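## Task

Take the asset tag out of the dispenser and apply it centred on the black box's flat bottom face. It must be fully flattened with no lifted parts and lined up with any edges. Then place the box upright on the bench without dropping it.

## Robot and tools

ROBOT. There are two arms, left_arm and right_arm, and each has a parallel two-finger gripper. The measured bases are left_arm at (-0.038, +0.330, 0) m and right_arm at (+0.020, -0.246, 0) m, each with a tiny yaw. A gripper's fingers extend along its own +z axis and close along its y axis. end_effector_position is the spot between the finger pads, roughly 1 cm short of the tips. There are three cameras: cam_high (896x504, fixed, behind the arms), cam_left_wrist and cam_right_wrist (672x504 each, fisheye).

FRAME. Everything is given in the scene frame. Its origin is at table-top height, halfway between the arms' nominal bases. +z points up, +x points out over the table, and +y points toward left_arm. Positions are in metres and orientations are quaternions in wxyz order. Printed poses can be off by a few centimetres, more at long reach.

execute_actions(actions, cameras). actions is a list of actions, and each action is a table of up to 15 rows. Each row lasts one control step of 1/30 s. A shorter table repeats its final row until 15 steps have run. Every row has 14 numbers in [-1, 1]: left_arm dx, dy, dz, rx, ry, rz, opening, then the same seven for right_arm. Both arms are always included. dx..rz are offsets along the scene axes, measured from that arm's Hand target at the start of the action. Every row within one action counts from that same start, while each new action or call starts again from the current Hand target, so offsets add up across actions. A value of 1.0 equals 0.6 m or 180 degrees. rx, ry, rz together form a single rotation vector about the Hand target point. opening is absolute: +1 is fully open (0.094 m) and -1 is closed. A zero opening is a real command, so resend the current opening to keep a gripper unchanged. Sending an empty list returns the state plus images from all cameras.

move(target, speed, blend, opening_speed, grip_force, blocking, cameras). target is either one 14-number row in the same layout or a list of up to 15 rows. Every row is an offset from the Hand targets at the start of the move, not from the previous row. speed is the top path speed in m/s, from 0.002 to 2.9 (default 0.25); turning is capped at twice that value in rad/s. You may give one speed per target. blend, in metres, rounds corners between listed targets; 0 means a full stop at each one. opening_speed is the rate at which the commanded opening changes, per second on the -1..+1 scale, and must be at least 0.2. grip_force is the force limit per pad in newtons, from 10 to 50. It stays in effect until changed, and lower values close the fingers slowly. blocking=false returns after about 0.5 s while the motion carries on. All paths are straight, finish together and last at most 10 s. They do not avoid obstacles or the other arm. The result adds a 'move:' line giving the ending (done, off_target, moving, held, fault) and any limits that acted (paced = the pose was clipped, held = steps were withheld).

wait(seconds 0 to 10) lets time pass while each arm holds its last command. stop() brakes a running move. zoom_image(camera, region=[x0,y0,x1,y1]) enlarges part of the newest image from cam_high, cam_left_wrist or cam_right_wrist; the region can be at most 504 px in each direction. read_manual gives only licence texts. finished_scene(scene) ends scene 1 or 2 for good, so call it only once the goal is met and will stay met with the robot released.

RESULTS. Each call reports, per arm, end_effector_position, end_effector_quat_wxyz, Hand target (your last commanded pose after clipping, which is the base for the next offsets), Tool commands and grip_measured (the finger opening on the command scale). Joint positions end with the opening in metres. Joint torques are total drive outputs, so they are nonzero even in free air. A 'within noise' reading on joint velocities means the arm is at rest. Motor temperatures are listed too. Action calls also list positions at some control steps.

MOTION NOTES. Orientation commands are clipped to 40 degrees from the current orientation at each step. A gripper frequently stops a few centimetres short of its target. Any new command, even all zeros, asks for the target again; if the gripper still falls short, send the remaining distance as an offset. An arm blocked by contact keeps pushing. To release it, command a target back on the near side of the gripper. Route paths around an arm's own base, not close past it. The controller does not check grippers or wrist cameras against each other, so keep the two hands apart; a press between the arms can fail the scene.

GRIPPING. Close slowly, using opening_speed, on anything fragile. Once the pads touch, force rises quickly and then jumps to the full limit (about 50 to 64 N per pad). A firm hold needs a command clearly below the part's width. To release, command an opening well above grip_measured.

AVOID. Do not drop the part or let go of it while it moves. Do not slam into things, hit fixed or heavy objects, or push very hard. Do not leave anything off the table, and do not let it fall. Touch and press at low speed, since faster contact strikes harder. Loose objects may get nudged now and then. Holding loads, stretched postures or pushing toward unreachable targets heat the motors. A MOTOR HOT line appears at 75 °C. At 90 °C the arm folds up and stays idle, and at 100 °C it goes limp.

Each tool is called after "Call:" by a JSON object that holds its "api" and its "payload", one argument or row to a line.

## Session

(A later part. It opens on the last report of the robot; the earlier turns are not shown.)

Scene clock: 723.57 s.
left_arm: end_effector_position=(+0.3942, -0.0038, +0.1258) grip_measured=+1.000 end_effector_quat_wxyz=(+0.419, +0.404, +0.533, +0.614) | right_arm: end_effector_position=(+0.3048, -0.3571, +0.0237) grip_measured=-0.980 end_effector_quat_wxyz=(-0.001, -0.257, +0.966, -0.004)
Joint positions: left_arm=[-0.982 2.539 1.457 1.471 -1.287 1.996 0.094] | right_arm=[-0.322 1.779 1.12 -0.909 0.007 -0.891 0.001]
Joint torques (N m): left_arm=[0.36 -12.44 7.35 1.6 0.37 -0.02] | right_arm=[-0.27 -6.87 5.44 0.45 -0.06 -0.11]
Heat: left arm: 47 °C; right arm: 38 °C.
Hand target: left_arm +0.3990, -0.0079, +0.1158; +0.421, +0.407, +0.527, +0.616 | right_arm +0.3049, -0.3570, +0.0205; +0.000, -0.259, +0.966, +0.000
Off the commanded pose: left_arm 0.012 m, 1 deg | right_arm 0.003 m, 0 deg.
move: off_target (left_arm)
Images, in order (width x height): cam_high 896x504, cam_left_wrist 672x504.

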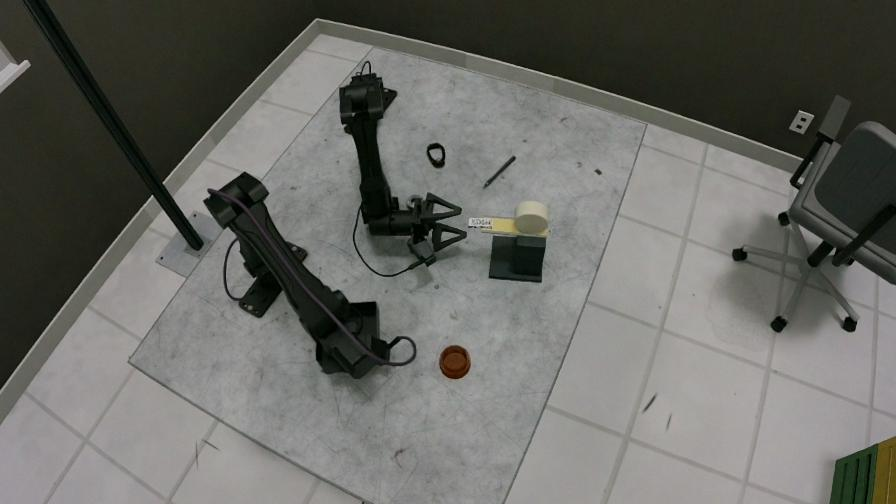

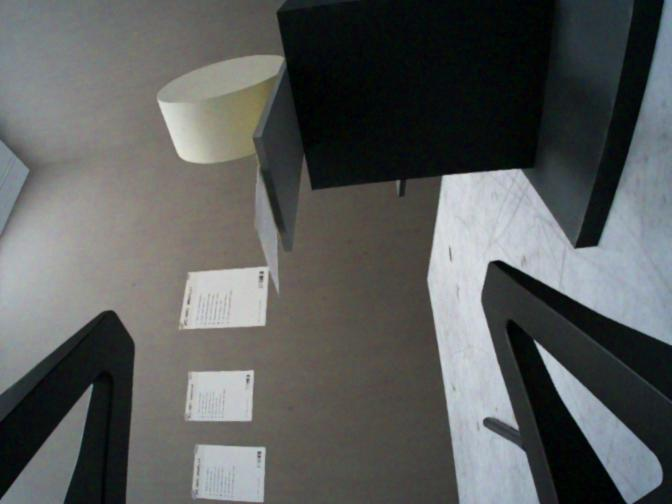

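Call:
{"api": "zoom_image", "payload": {
  "camera": "cam_left_wrist",
  "region": [220, 40, 360, 310]
}}

Call:
{"api": "zoom_image", "payload": {
  "camera": "cam_high",
  "region": [400, 180, 560, 270]
}}

Scaled by 1.867 from the camera's 672x504 image, which has a finer 960x720 frame.

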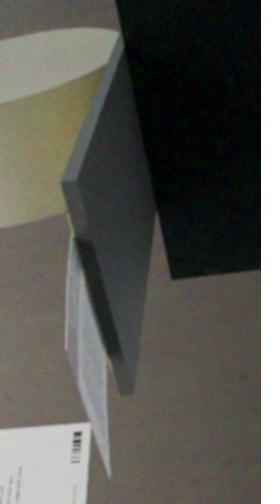

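Scaled by 3.150.

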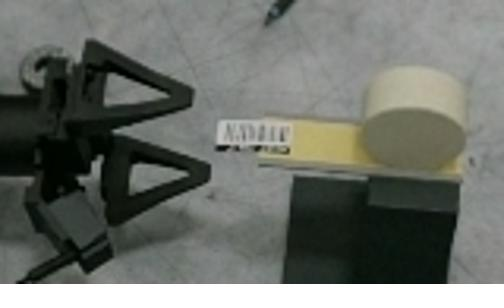

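Call:
{"api": "move", "payload": {
  "target": [0.0158, 0.0032, 0.0237, -0.0147, -0.0049, -0.0016, 1, 0, 0, 0, 0, 0, 0, -1],
  "speed": 0.06,
  "cameras": ["cam_high", "cam_left_wrist"]
}}

Call:
{"api": "zoom_image", "payload": {
  "camera": "cam_left_wrist",
  "region": [200, 70, 400, 340]
}}

Call:
{"api": "zoom_image", "payload": {
  "camera": "cam_high",
  "region": [400, 180, 560, 270]
}}

Scene clock: 793.93 s.
left_arm: end_effector_position=(+0.4039, -0.0012, +0.1265) grip_measured=+1.000 end_effector_quat_wxyz=(+0.424, +0.399, +0.537, +0.610) | right_arm: end_effector_position=(+0.3048, -0.3571, +0.0237) grip_measured=-0.980 end_effector_quat_wxyz=(-0.001, -0.257, +0.966, -0.004)
Joint positions: left_arm=[-0.962 2.539 1.472 1.43 -1.27 1.949 0.094] | right_arm=[-0.322 1.779 1.12 -0.909 0.007 -0.891 0.001]
Joint torques (N m): left_arm=[0.38 -15.17 7.42 1.45 0.32 -0.14] | right_arm=[-0.23 -6.9 5.39 0.45 -0.06 -0.11]
Motor temperatures (°C): left_arm=[27 44 51 33 26 24 25] | right_arm=[27 35 38 28 26 26 27]
Heat: left arm: 51 °C; right arm: 38 °C.
Hand target: left_arm +0.4084, -0.0060, +0.1300; +0.436, +0.394, +0.537, +0.605 | right_arm +0.3049, -0.3570, +0.0205; +0.000, -0.259, +0.966, +0.000
Off the commanded pose: left_arm 0.007 m, 2 deg | right_arm 0.003 m, 0 deg.
move: done
Images, in order (width x height): cam_high 896x504, cam_left_wrist 672x504.

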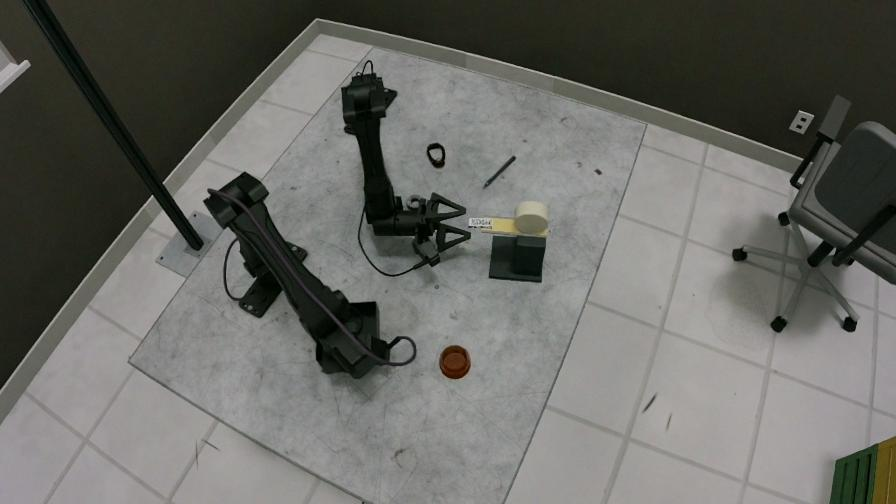

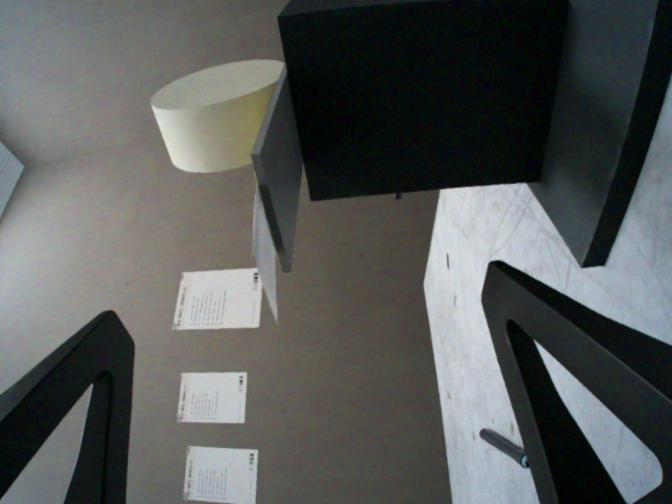

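Scaled by 1.867 from the camera's 672x504 image, which has a finer 960x720 frame.

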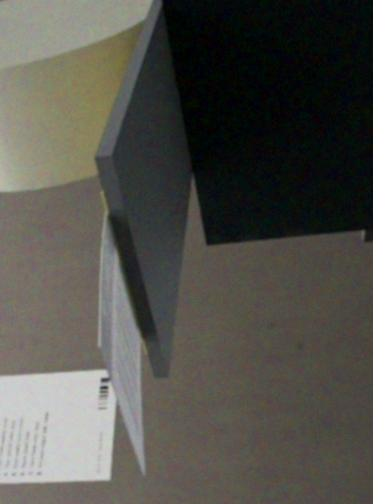

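Scaled by 3.150.

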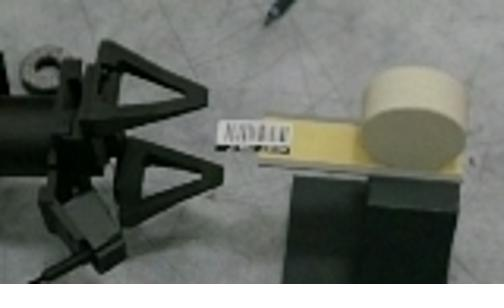

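Call:
{"api": "move", "payload": {
  "target": [0.0032, -0.0095, 0.0175, -0.004, -0.001, 0, 1, 0, 0, 0, 0, 0, 0, -1],
  "speed": 0.06,
  "cameras": ["cam_high", "cam_left_wrist"]
}}

Call:
{"api": "zoom_image", "payload": {
  "camera": "cam_left_wrist",
  "region": [200, 100, 400, 370]
}}

Call:
{"api": "zoom_image", "payload": {
  "camera": "cam_high",
  "region": [400, 180, 560, 270]
}}

Scene clock: 835.63 s.
left_arm: end_effector_position=(+0.4074, -0.0063, +0.1308) grip_measured=+1.000 end_effector_quat_wxyz=(+0.424, +0.399, +0.538, +0.609) | right_arm: end_effector_position=(+0.3048, -0.3571, +0.0237) grip_measured=-0.980 end_effector_quat_wxyz=(-0.001, -0.257, +0.966, -0.004)
Joint positions: left_arm=[-0.962 2.539 1.503 1.39 -1.269 1.94 0.094] | right_arm=[-0.322 1.779 1.12 -0.909 0.007 -0.891 0.001]
Joint torques (N m): left_arm=[0.01 -16.23 7.46 1.42 0.26 -0.17] | right_arm=[-0.25 -6.9 5.44 0.47 -0.05 -0.12]
Motor temperatures (°C): left_arm=[27 50 48 33 26 24 25] | right_arm=[27 35 37 27 26 26 27]
Heat: left arm: 50 °C; right arm: 37 °C.
Hand target: left_arm +0.4104, -0.0118, +0.1405; +0.439, +0.390, +0.540, +0.603 | right_arm +0.3049, -0.3570, +0.0205; +0.000, -0.259, +0.966, +0.000
Off the commanded pose: left_arm 0.012 m, 2 deg | right_arm 0.003 m, 0 deg.
move: off_target (left_arm)
Images, in order (width x height): cam_high 896x504, cam_left_wrist 672x504.

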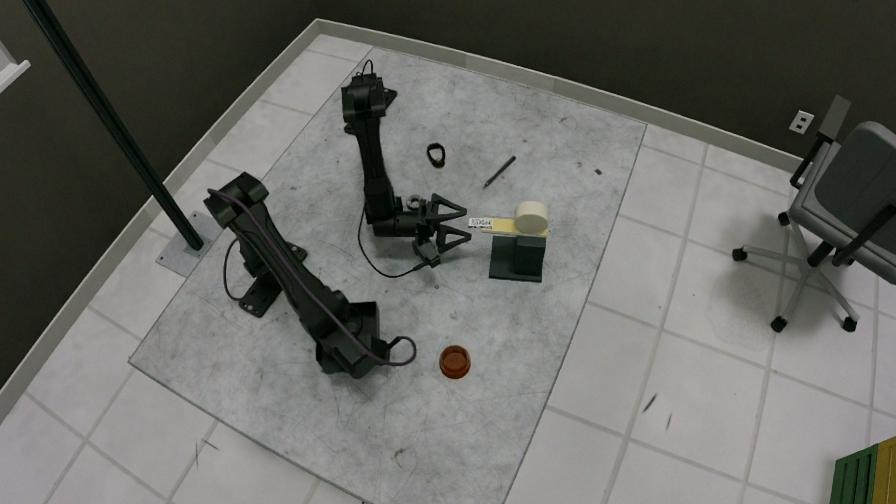

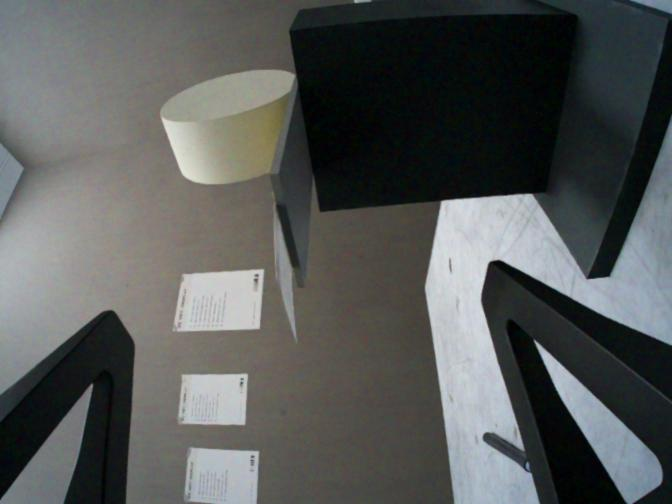

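Scaled by 1.867 from the camera's 672x504 image, which has a finer 960x720 frame.

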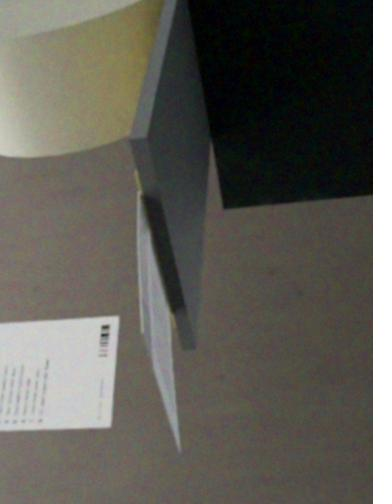

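Scaled by 3.150.

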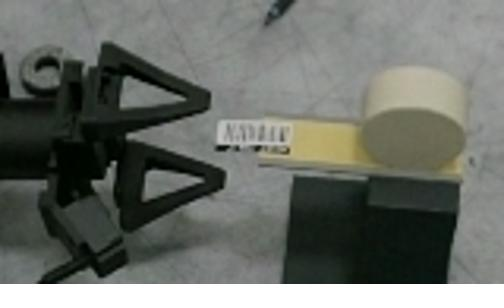

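Call:
{"api": "move", "payload": {
  "target": [0.0102, 0.0035, 0.0115, 0, 0, 0, 1, 0, 0, 0, 0, 0, 0, -1],
  "speed": 0.06,
  "cameras": ["cam_high", "cam_left_wrist"]
}}

Call:
{"api": "zoom_image", "payload": {
  "camera": "cam_left_wrist",
  "region": [200, 100, 400, 370]
}}

Call:
{"api": "zoom_image", "payload": {
  "camera": "cam_high",
  "region": [400, 180, 560, 270]
}}

Scene clock: 867.73 s.
left_arm: end_effector_position=(+0.4107, -0.0056, +0.1272) grip_measured=+1.000 end_effector_quat_wxyz=(+0.418, +0.407, +0.535, +0.611) | right_arm: end_effector_position=(+0.3048, -0.3571, +0.0237) grip_measured=-0.980 end_effector_quat_wxyz=(-0.001, -0.257, +0.966, -0.004)
Joint positions: left_arm=[-0.955 2.539 1.503 1.356 -1.263 1.926 0.094] | right_arm=[-0.322 1.779 1.12 -0.909 0.007 -0.891 0.001]
Joint torques (N m): left_arm=[0.7 -17.96 7.87 1.43 0.28 -0.16] | right_arm=[-0.29 -6.97 5.44 0.46 -0.05 -0.11]
Motor temperatures (°C): left_arm=[27 55 52 33 26 24 25] | right_arm=[27 35 37 27 26 26 27]
Heat: left arm: 55 °C; right arm: 37 °C.
Hand target: left_arm +0.4165, -0.0096, +0.1474; +0.439, +0.390, +0.540, +0.603 | right_arm +0.3049, -0.3570, +0.0205; +0.000, -0.259, +0.966, +0.000
Off the commanded pose: left_arm 0.021 m, 3 deg | right_arm 0.003 m, 0 deg.
move: off_target (left_arm)
Images, in order (width x height): cam_high 896x504, cam_left_wrist 672x504.

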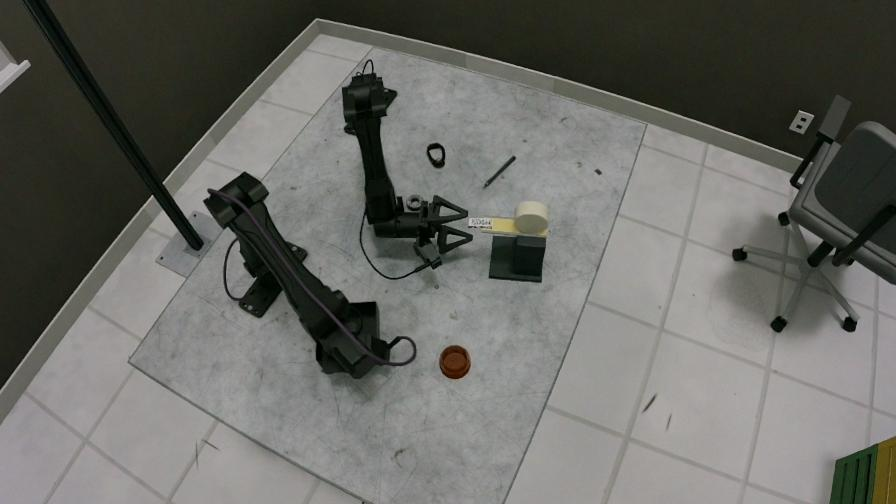

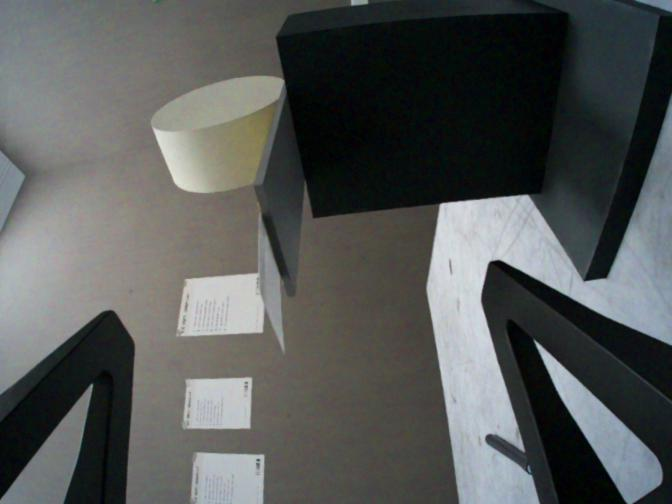

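Scaled by 1.867 from the camera's 672x504 image, which has a finer 960x720 frame.

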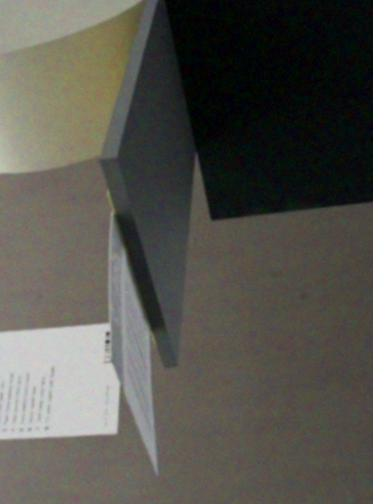

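Scaled by 3.150.

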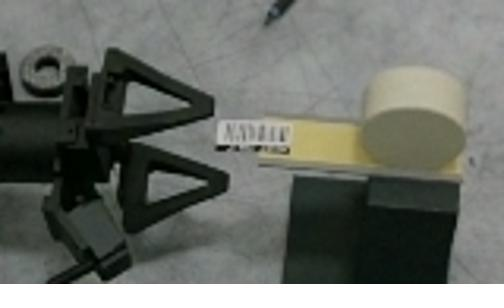

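Call:
{"api": "move", "payload": {
  "target": [0.002, 0.003, 0.0167, 0, 0, 0, 1, 0, 0, 0, 0, 0, 0, -1],
  "speed": 0.06,
  "cameras": ["cam_high", "cam_left_wrist"]
}}

Scene clock: 884.53 s.
left_arm: end_effector_position=(+0.4125, -0.0055, +0.1281) grip_measured=+1.000 end_effector_quat_wxyz=(+0.414, +0.412, +0.533, +0.612) | right_arm: end_effector_position=(+0.3048, -0.3571, +0.0237) grip_measured=-0.980 end_effector_quat_wxyz=(-0.001, -0.257, +0.966, -0.004)
Joint positions: left_arm=[-0.952 2.532 1.503 1.332 -1.258 1.922 0.094] | right_arm=[-0.322 1.779 1.12 -0.909 0.007 -0.891 0.001]
Joint torques (N m): left_arm=[0.7 -19.69 7.35 1.42 0.3 -0.16] | right_arm=[-0.29 -6.91 5.48 0.46 -0.05 -0.12]
Motor temperatures (°C): left_arm=[27 58 53 33 26 24 25] | right_arm=[27 35 37 27 26 26 27]
Heat: left arm: 58 °C; right arm: 37 °C.
Hand target: left_arm +0.4177, -0.0078, +0.1575; +0.439, +0.390, +0.540, +0.603 | right_arm +0.3049, -0.3570, +0.0205; +0.000, -0.259, +0.966, +0.000
Off the commanded pose: left_arm 0.030 m, 4 deg | right_arm 0.003 m, 0 deg.
move: off_target (left_arm)
Images, in order (width x height): cam_high 896x504, cam_left_wrist 672x504.

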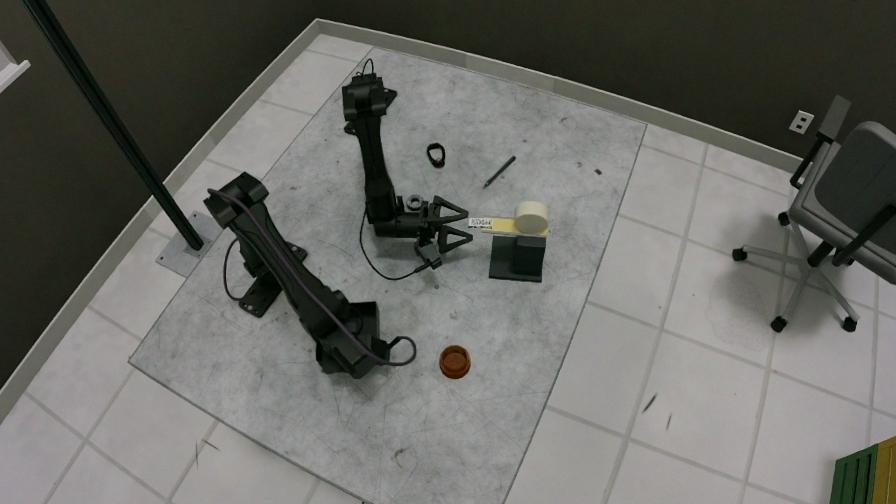

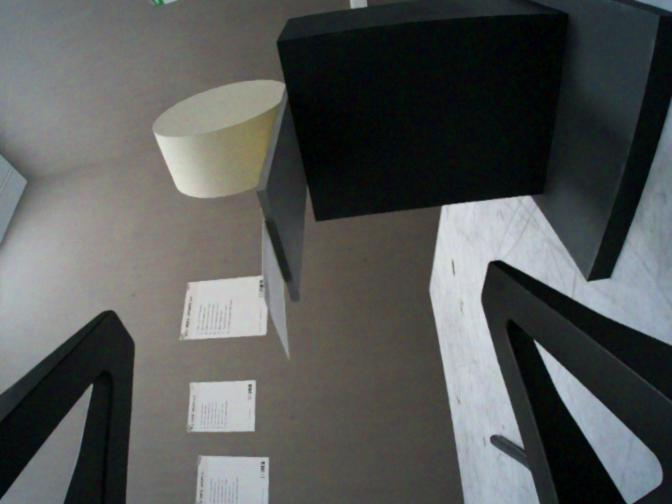

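Call:
{"api": "move", "payload": {
  "target": [0.0, 0.0, 0.0167, 0, 0, 0, 1, 0, 0, 0, 0, 0, 0, -1],
  "speed": 0.06,
  "cameras": ["cam_high", "cam_left_wrist"]
}}

Scene clock: 892.67 s.
left_arm: end_effector_position=(+0.4128, -0.0060, +0.1388) grip_measured=+1.000 end_effector_quat_wxyz=(+0.415, +0.411, +0.533, +0.612) | right_arm: end_effector_position=(+0.3048, -0.3571, +0.0237) grip_measured=-0.980 end_effector_quat_wxyz=(-0.001, -0.257, +0.966, -0.004)
Joint positions: left_arm=[-0.952 2.506 1.503 1.307 -1.258 1.922 0.094] | right_arm=[-0.322 1.779 1.12 -0.909 0.007 -0.891 0.001]
Joint torques (N m): left_arm=[0.64 -19.67 7.38 1.48 0.26 -0.16] | right_arm=[-0.31 -6.89 5.41 0.44 -0.04 -0.11]
Motor temperatures (°C): left_arm=[27 56 53 33 26 24 25] | right_arm=[27 35 37 27 26 26 27]
Heat: left arm: 56 °C; right arm: 37 °C.
Hand target: left_arm +0.4177, -0.0078, +0.1674; +0.439, +0.390, +0.540, +0.603 | right_arm +0.3049, -0.3570, +0.0205; +0.000, -0.259, +0.966, +0.000
Off the commanded pose: left_arm 0.029 m, 4 deg | right_arm 0.003 m, 0 deg.
move: off_target (left_arm)
Images, in order (width x height): cam_high 896x504, cam_left_wrist 672x504.

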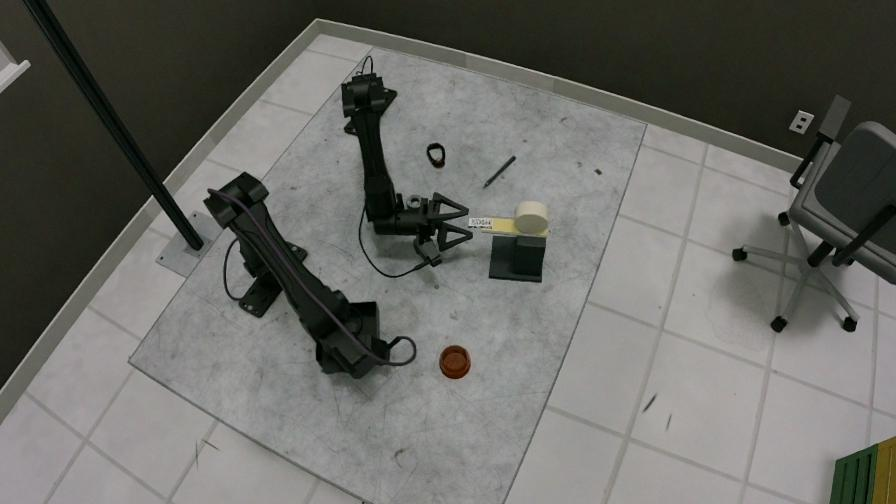

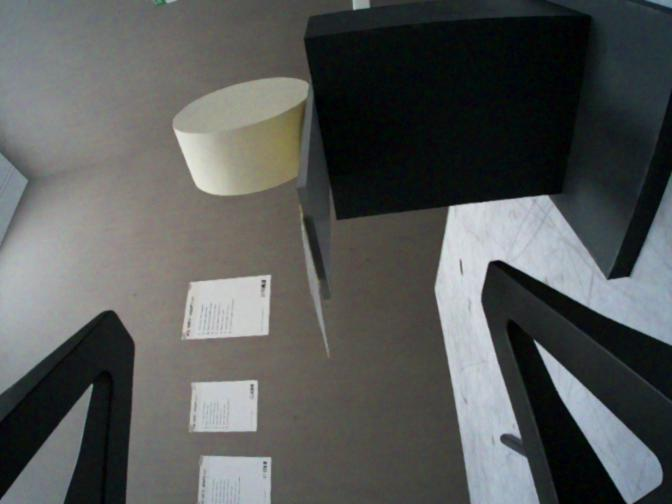

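Call:
{"api": "move", "payload": {
  "target": [0.006, 0.002, 0.0, 0, 0, 0, 0, 0, 0, 0, 0, 0, 0, -1],
  "speed": 0.06,
  "grip_force": [40, 50],
  "opening_speed": 0.5,
  "cameras": ["cam_left_wrist"]
}}

Call:
{"api": "zoom_image", "payload": {
  "camera": "cam_left_wrist",
  "region": [200, 170, 460, 430]
}}

Scene clock: 911.87 s.
left_arm: end_effector_position=(+0.4167, -0.0033, +0.1377) grip_measured=+0.002 end_effector_quat_wxyz=(+0.413, +0.413, +0.533, +0.612) | right_arm: end_effector_position=(+0.3048, -0.3571, +0.0237) grip_measured=-0.980 end_effector_quat_wxyz=(-0.001, -0.257, +0.966, -0.004)
Joint positions: left_arm=[-0.942 2.506 1.503 1.294 -1.251 1.913 0.047] | right_arm=[-0.322 1.779 1.12 -0.909 0.007 -0.891 0.001]
Joint torques (N m): left_arm=[0.44 -19.38 7.88 1.51 0.25 -0.14] | right_arm=[-0.25 -6.86 5.44 0.45 -0.04 -0.12]
Motor temperatures (°C): left_arm=[27 64 53 33 26 24 25] | right_arm=[27 35 37 27 26 26 27]
Heat: left arm: 64 °C; right arm: 37 °C.
Hand target: left_arm +0.4214, -0.0066, +0.1674; +0.439, +0.390, +0.540, +0.603 | right_arm +0.3049, -0.3570, +0.0205; +0.000, -0.259, +0.966, +0.000
Off the commanded pose: left_arm 0.030 m, 4 deg | right_arm 0.003 m, 0 deg.
grip_force (N): 40, 50
move: off_target (left_arm)
Images, in order (width x height): cam_left_wrist 672x504.

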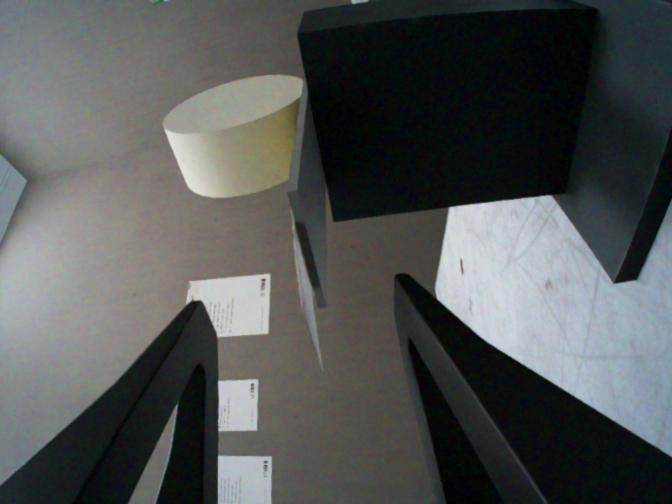

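Scaled by 1.938 from the camera's 672x504 image, which has a finer 960x720 frame.

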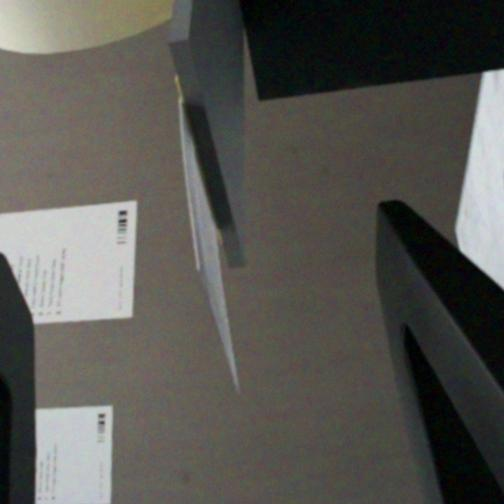

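Call:
{"api": "move", "payload": {
  "target": [0, 0, 0.0, 0, 0, 0, -1, 0, 0, 0, 0, 0, 0, -1],
  "speed": 0.06,
  "opening_speed": 0.6,
  "cameras": ["cam_left_wrist"]
}}

Call:
{"api": "zoom_image", "payload": {
  "camera": "cam_left_wrist",
  "region": [200, 170, 460, 430]
}}

Scene clock: 927.47 s.
left_arm: end_effector_position=(+0.4167, -0.0033, +0.1376) grip_measured=-0.987 end_effector_quat_wxyz=(+0.413, +0.413, +0.533, +0.612) | right_arm: end_effector_position=(+0.3048, -0.3571, +0.0237) grip_measured=-0.980 end_effector_quat_wxyz=(-0.001, -0.257, +0.966, -0.004)
Joint positions: left_arm=[-0.942 2.506 1.503 1.294 -1.251 1.913 0.001] | right_arm=[-0.322 1.779 1.12 -0.909 0.007 -0.891 0.001]
Joint torques (N m): left_arm=[0.53 -19.52 7.66 1.47 0.28 -0.18] | right_arm=[-0.32 -6.84 5.44 0.45 -0.07 -0.1]
Motor temperatures (°C): left_arm=[27 67 54 33 26 24 26] | right_arm=[27 35 37 27 26 26 27]
Heat: left arm: 67 °C; right arm: 37 °C.
Hand target: left_arm +0.4214, -0.0066, +0.1674; +0.439, +0.390, +0.540, +0.603 | right_arm +0.3049, -0.3570, +0.0205; +0.000, -0.259, +0.966, +0.000
Off the commanded pose: left_arm 0.030 m, 4 deg | right_arm 0.003 m, 0 deg.
grip_force (N): 40, 50
move: off_target (left_arm)
Images, in order (width x height): cam_left_wrist 672x504.

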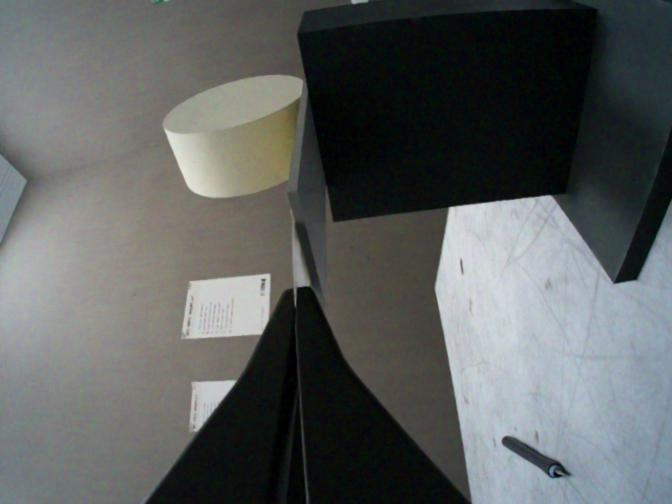

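Scaled by 1.938 from the camera's 672x504 image, which has a finer 960x720 frame.

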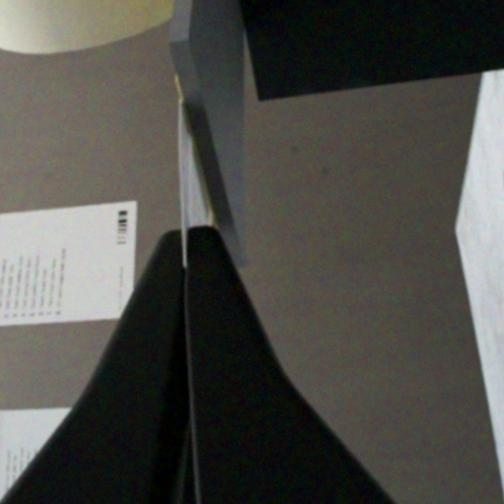

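Call:
{"api": "move", "payload": {
  "target": [-0.14, -0.047, 0.0, 0, 0, 0, -1, 0, 0, 0, 0, 0, 0, -1],
  "speed": 0.08,
  "cameras": ["all"]
}}

Call:
{"api": "zoom_image", "payload": {
  "camera": "cam_left_wrist",
  "region": [200, 100, 460, 400]
}}

Call:
{"api": "zoom_image", "payload": {
  "camera": "cam_high",
  "region": [360, 180, 560, 290]
}}

Scene clock: 937.70 s.
left_arm: end_effector_position=(+0.3396, -0.0403, +0.1513) grip_measured=-0.987 end_effector_quat_wxyz=(+0.432, +0.409, +0.537, +0.598) | right_arm: end_effector_position=(+0.3048, -0.3571, +0.0237) grip_measured=-0.980 end_effector_quat_wxyz=(-0.001, -0.257, +0.966, -0.004)
Joint positions: left_arm=[-1.12 2.49 1.466 1.542 -1.392 2.106 0.001] | right_arm=[-0.322 1.779 1.12 -0.909 0.007 -0.891 0.001]
Joint torques (N m): left_arm=[0.13 -19.22 3.48 1.37 0.2 -0.04] | right_arm=[-0.27 -6.95 5.41 0.46 -0.06 -0.11]
Motor temperatures (°C): left_arm=[27 69 53 33 26 24 26] | right_arm=[27 35 37 27 26 26 27]
Heat: left arm: 69 °C; right arm: 37 °C.
Hand target: left_arm +0.3373, -0.0348, +0.1673; +0.439, +0.390, +0.540, +0.603 | right_arm +0.3049, -0.3570, +0.0205; +0.000, -0.259, +0.966, +0.000
Off the commanded pose: left_arm 0.017 m, 2 deg | right_arm 0.003 m, 0 deg.
joint sent to its limit (left arm) — joint 6 (wrist roll), upper limit. The joint targets still meet the commanded pose.
grip_force (N): 40, 50
move: off_target (left_arm)

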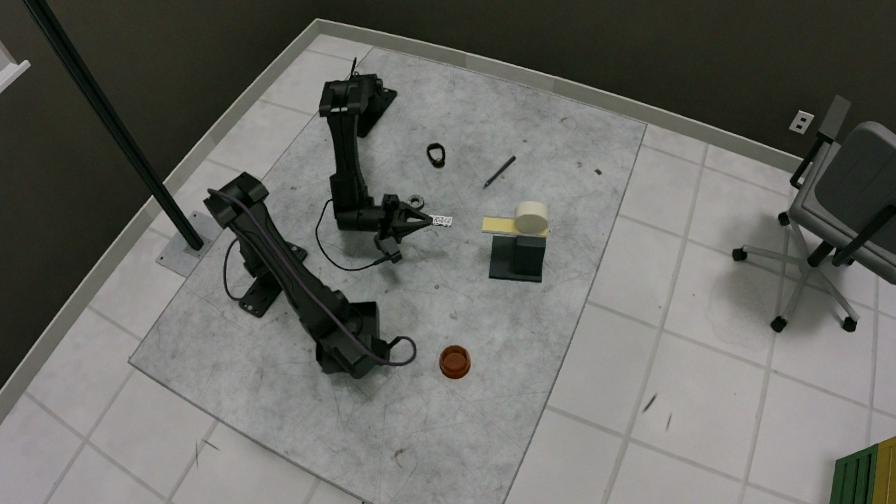

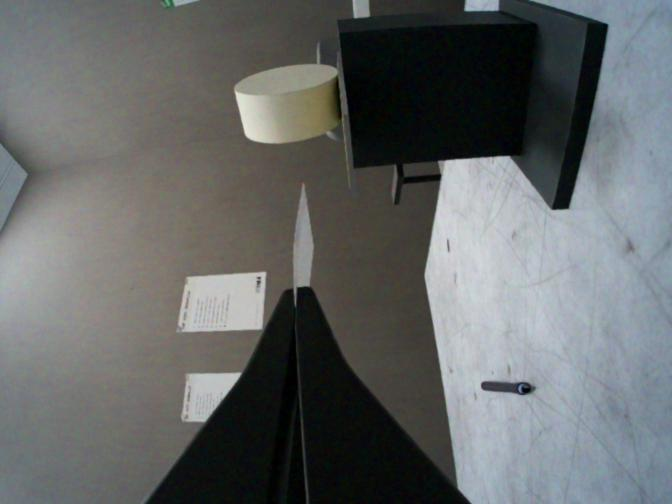

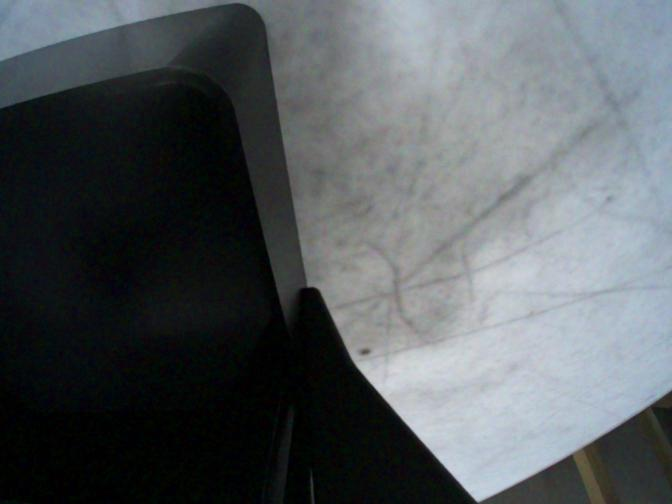

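Scaled by 1.680 from the camera's 672x504 image, which has a finer 960x720 frame.

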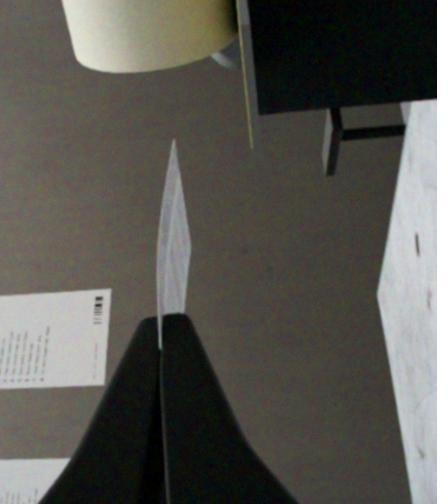

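Scaled by 2.520.

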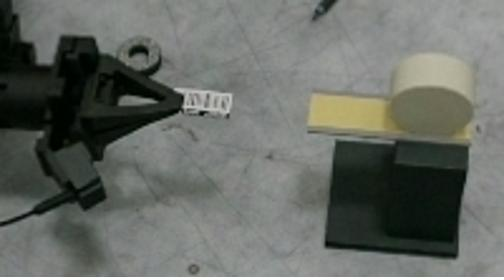

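Call:
{"api": "move", "payload": {
  "target": [-0.195, 0.392, 0.188, -0.5078, 0.0821, -0.2365, -1, 0, 0, 0, 0, 0, 0, -1],
  "speed": 0.2,
  "cameras": ["all"]
}}

Call:
{"api": "zoom_image", "payload": {
  "camera": "cam_left_wrist",
  "region": [200, 100, 460, 400]
}}

Scene clock: 962.57 s.
left_arm: end_effector_position=(+0.2216, +0.2004, +0.2947) grip_measured=-0.987 end_effector_quat_wxyz=(+0.695, +0.182, +0.672, -0.179) | right_arm: end_effector_position=(+0.3048, -0.3571, +0.0237) grip_measured=-0.980 end_effector_quat_wxyz=(-0.001, -0.257, +0.966, -0.004)
Joint positions: left_arm=[-0.387 0.517 0.427 0.122 0.128 0.008 0.001] | right_arm=[-0.322 1.779 1.12 -0.909 0.007 -0.891 0.001]
Joint torques (N m): left_arm=[0.44 -0.57 5.07 2.02 0.15 -0.11] | right_arm=[-0.31 -6.95 5.46 0.46 -0.06 -0.11]
Motor temperatures (°C): left_arm=[27 64 48 33 26 24 26] | right_arm=[27 35 37 27 26 26 27]
Heat: left arm: 64 °C; right arm: 37 °C.
Hand target: left_arm +0.2203, +0.2004, +0.2801; +0.683, +0.183, +0.683, -0.183 | right_arm +0.3049, -0.3570, +0.0205; +0.000, -0.259, +0.966, +0.000
Off the commanded pose: left_arm 0.015 m, 2 deg | right_arm 0.003 m, 0 deg.
grip_force (N): 40, 50
move: off_target (left_arm)

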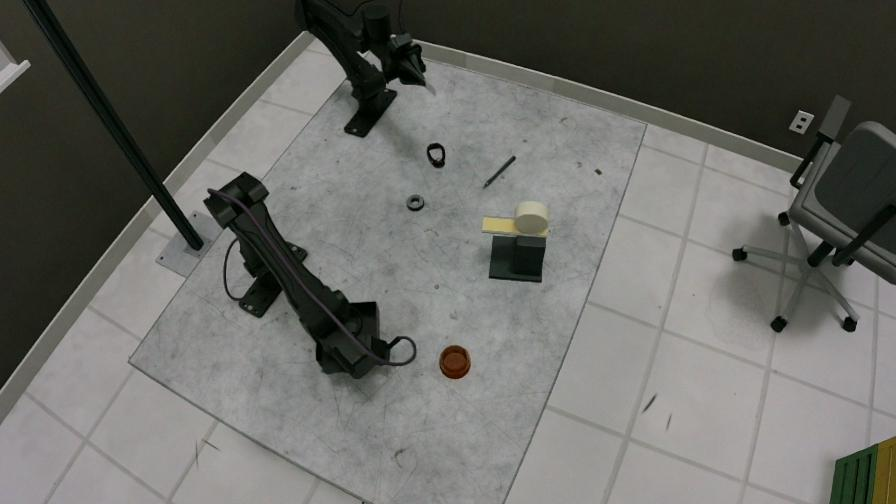

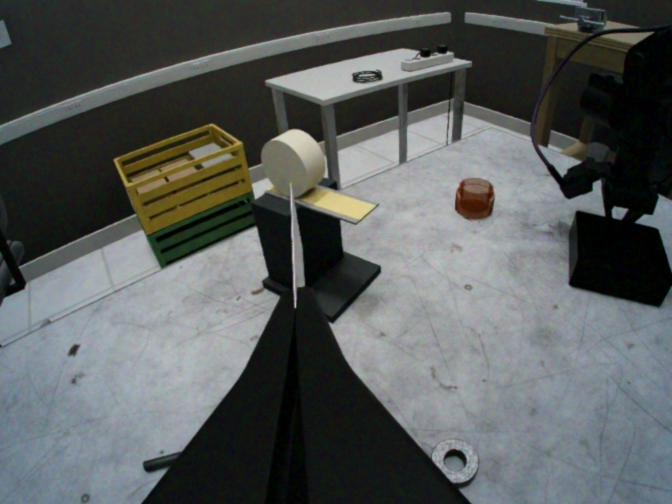

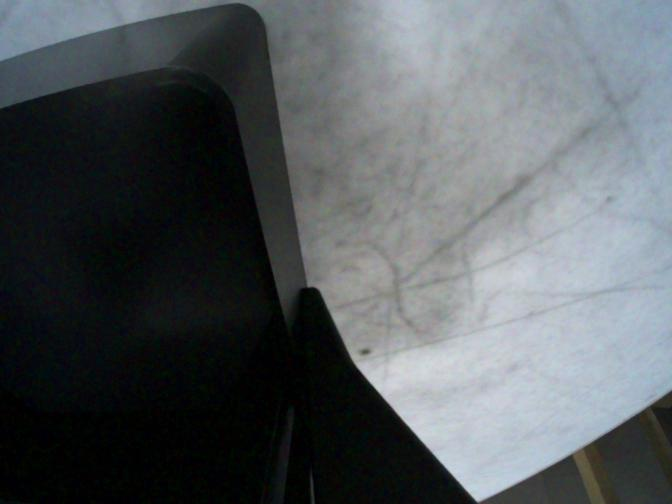

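Scaled by 1.680 from the camera's 672x504 image, which has a finer 960x720 frame.

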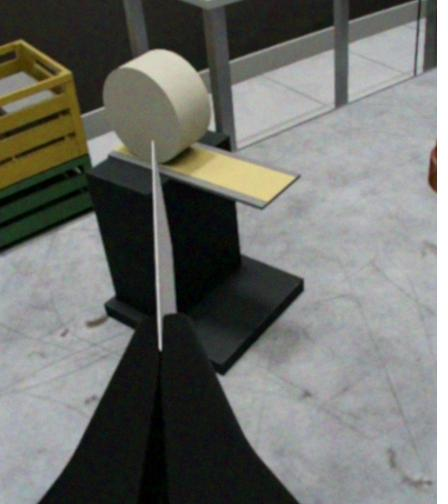

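Call:
{"api": "move", "payload": {
  "target": [
    [0, 0, 0, 0, 0, 0, -1, 0, 0, 0.3, 0, 0, 0, -1],
    [0, 0, 0, 0, 0, 0, -1, 0.1157, 0.5895, 0.4158, 0.3569, -0.3568, 0.1307, -1]
  ],
  "speed": 0.15,
  "blend": [0.05, 0],
  "cameras": ["all"]
}}

Scene clock: 1035.33 s.
left_arm: end_effector_position=(+0.2215, +0.2003, +0.2947) grip_measured=-0.987 end_effector_quat_wxyz=(+0.695, +0.182, +0.672, -0.180) | right_arm: end_effector_position=(+0.3746, -0.0051, +0.2685) grip_measured=-0.980 end_effector_quat_wxyz=(+0.607, -0.355, +0.618, +0.351)
Joint positions: left_arm=[-0.387 0.517 0.427 0.122 0.129 0.008 0.001] | right_arm=[0.357 1.411 0.736 0.653 -0.738 -0.012 0.001]
Joint torques (N m): left_arm=[0.47 -0.62 5.15 2.05 0.09 -0.12] | right_arm=[0.53 -4.77 6.79 2.03 0.02 0.1]
Motor temperatures (°C): left_arm=[27 38 47 35 25 24 27] | right_arm=[27 35 37 27 26 26 27]
Heat: left arm: 47 °C; right arm: 37 °C.
Hand target: left_arm +0.2203, +0.2004, +0.2801; +0.683, +0.183, +0.683, -0.183 | right_arm +0.3745, -0.0033, +0.2699; +0.612, -0.353, +0.613, +0.353
Off the commanded pose: left_arm 0.015 m, 2 deg | right_arm 0.002 m, 1 deg.
grip_force (N): 40, 50
move: off_target (left_arm)

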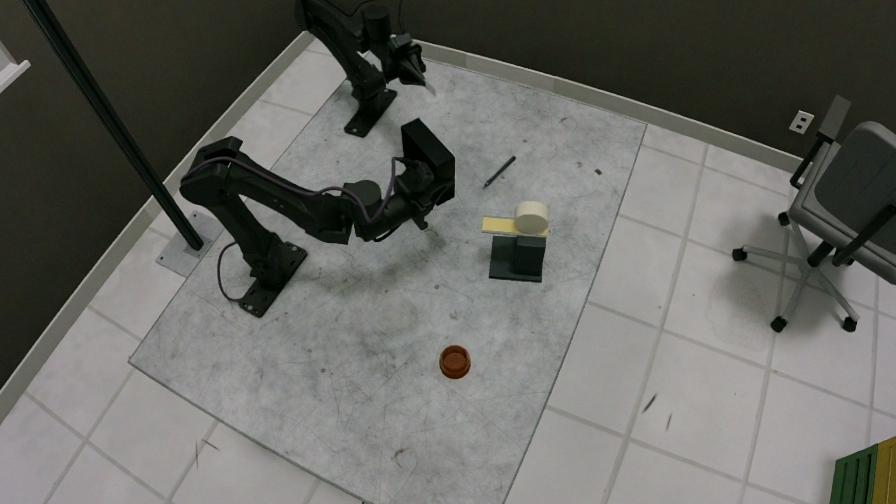

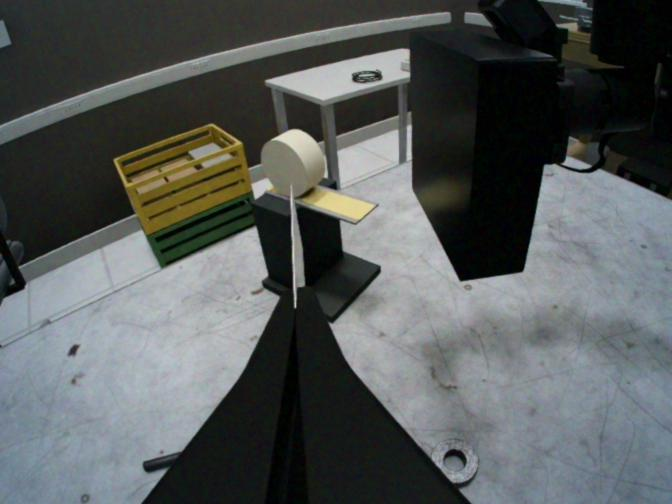

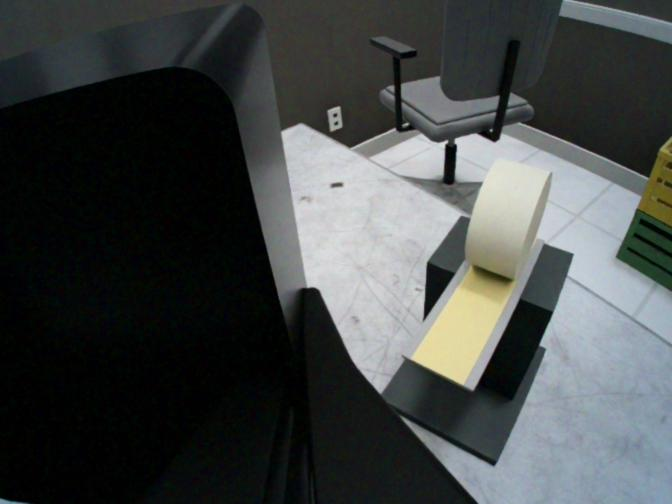

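Call:
{"api": "zoom_image", "payload": {
  "camera": "cam_left_wrist",
  "region": [390, 10, 580, 300]
}}

Scaled by 1.738 from the camera's 672x504 image, which has a finer 960x720 frame.

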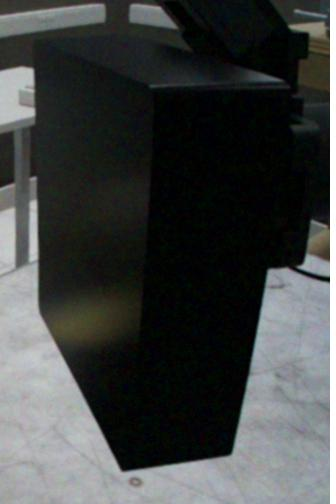

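Call:
{"api": "move", "payload": {
  "target": [0.2025, -0.1885, -0.0615, 0.0083, 0.0145, -0.15, -1, 0, 0, 0, 0, 0, 0, -1],
  "speed": 0.12,
  "cameras": ["all"]
}}

Call:
{"api": "zoom_image", "payload": {
  "camera": "cam_left_wrist",
  "region": [200, 0, 600, 340]
}}

Scene clock: 1126.53 s.
left_arm: end_effector_position=(+0.3358, +0.0888, +0.2354) grip_measured=-0.987 end_effector_quat_wxyz=(+0.598, +0.337, +0.647, -0.333) | right_arm: end_effector_position=(+0.3746, -0.0051, +0.2688) grip_measured=-0.980 end_effector_quat_wxyz=(+0.608, -0.355, +0.618, +0.351)
Joint positions: left_arm=[-0.323 1.504 0.725 0.697 0.662 0.021 0.001] | right_arm=[0.357 1.411 0.736 0.654 -0.738 -0.012 0.001]
Joint torques (N m): left_arm=[0.53 -6.39 9.73 2.1 0.15 0.06] | right_arm=[0.58 -4.81 6.76 2.05 0.03 0.1]
Motor temperatures (°C): left_arm=[27 34 47 36 25 24 27] | right_arm=[27 32 35 35 26 26 27]
Heat: left arm: 47 °C; right arm: 35 °C.
Hand target: left_arm +0.3418, +0.0873, +0.2431; +0.604, +0.342, +0.639, -0.333 | right_arm +0.3745, -0.0033, +0.2699; +0.612, -0.353, +0.613, +0.353
Off the commanded pose: left_arm 0.010 m, 1 deg | right_arm 0.002 m, 1 deg.
grip_force (N): 40, 50
move: done

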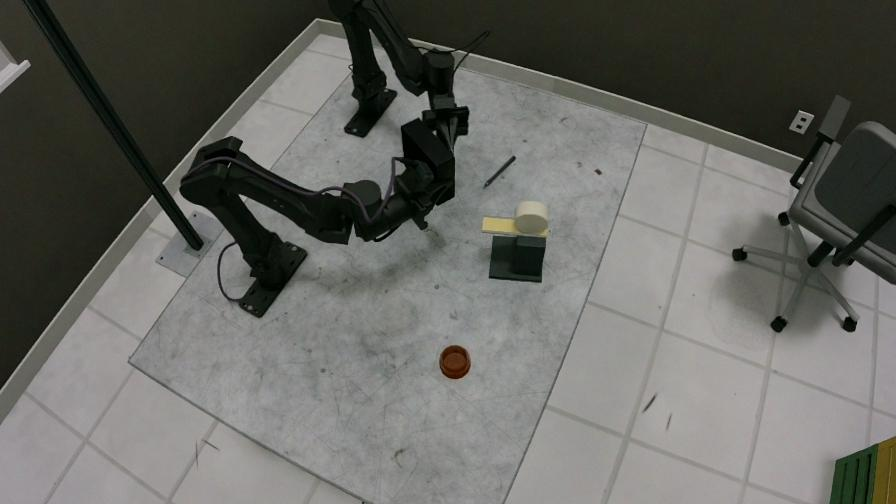

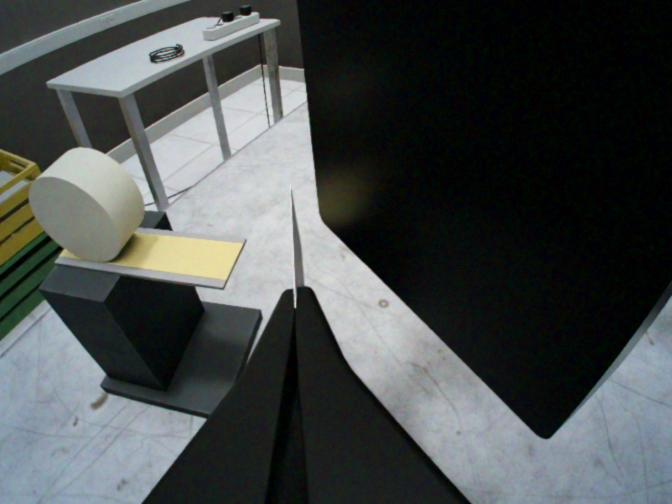

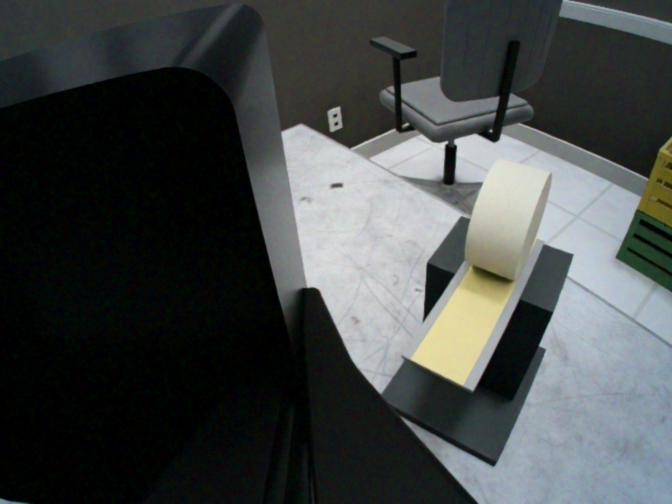

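Scaled by 1.260 from the camera's 672x504 image, which has a finer 960x720 frame.

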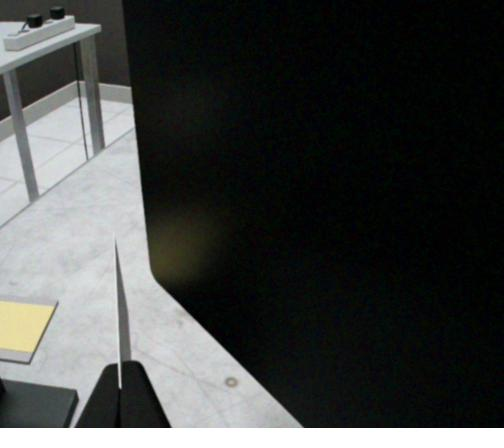

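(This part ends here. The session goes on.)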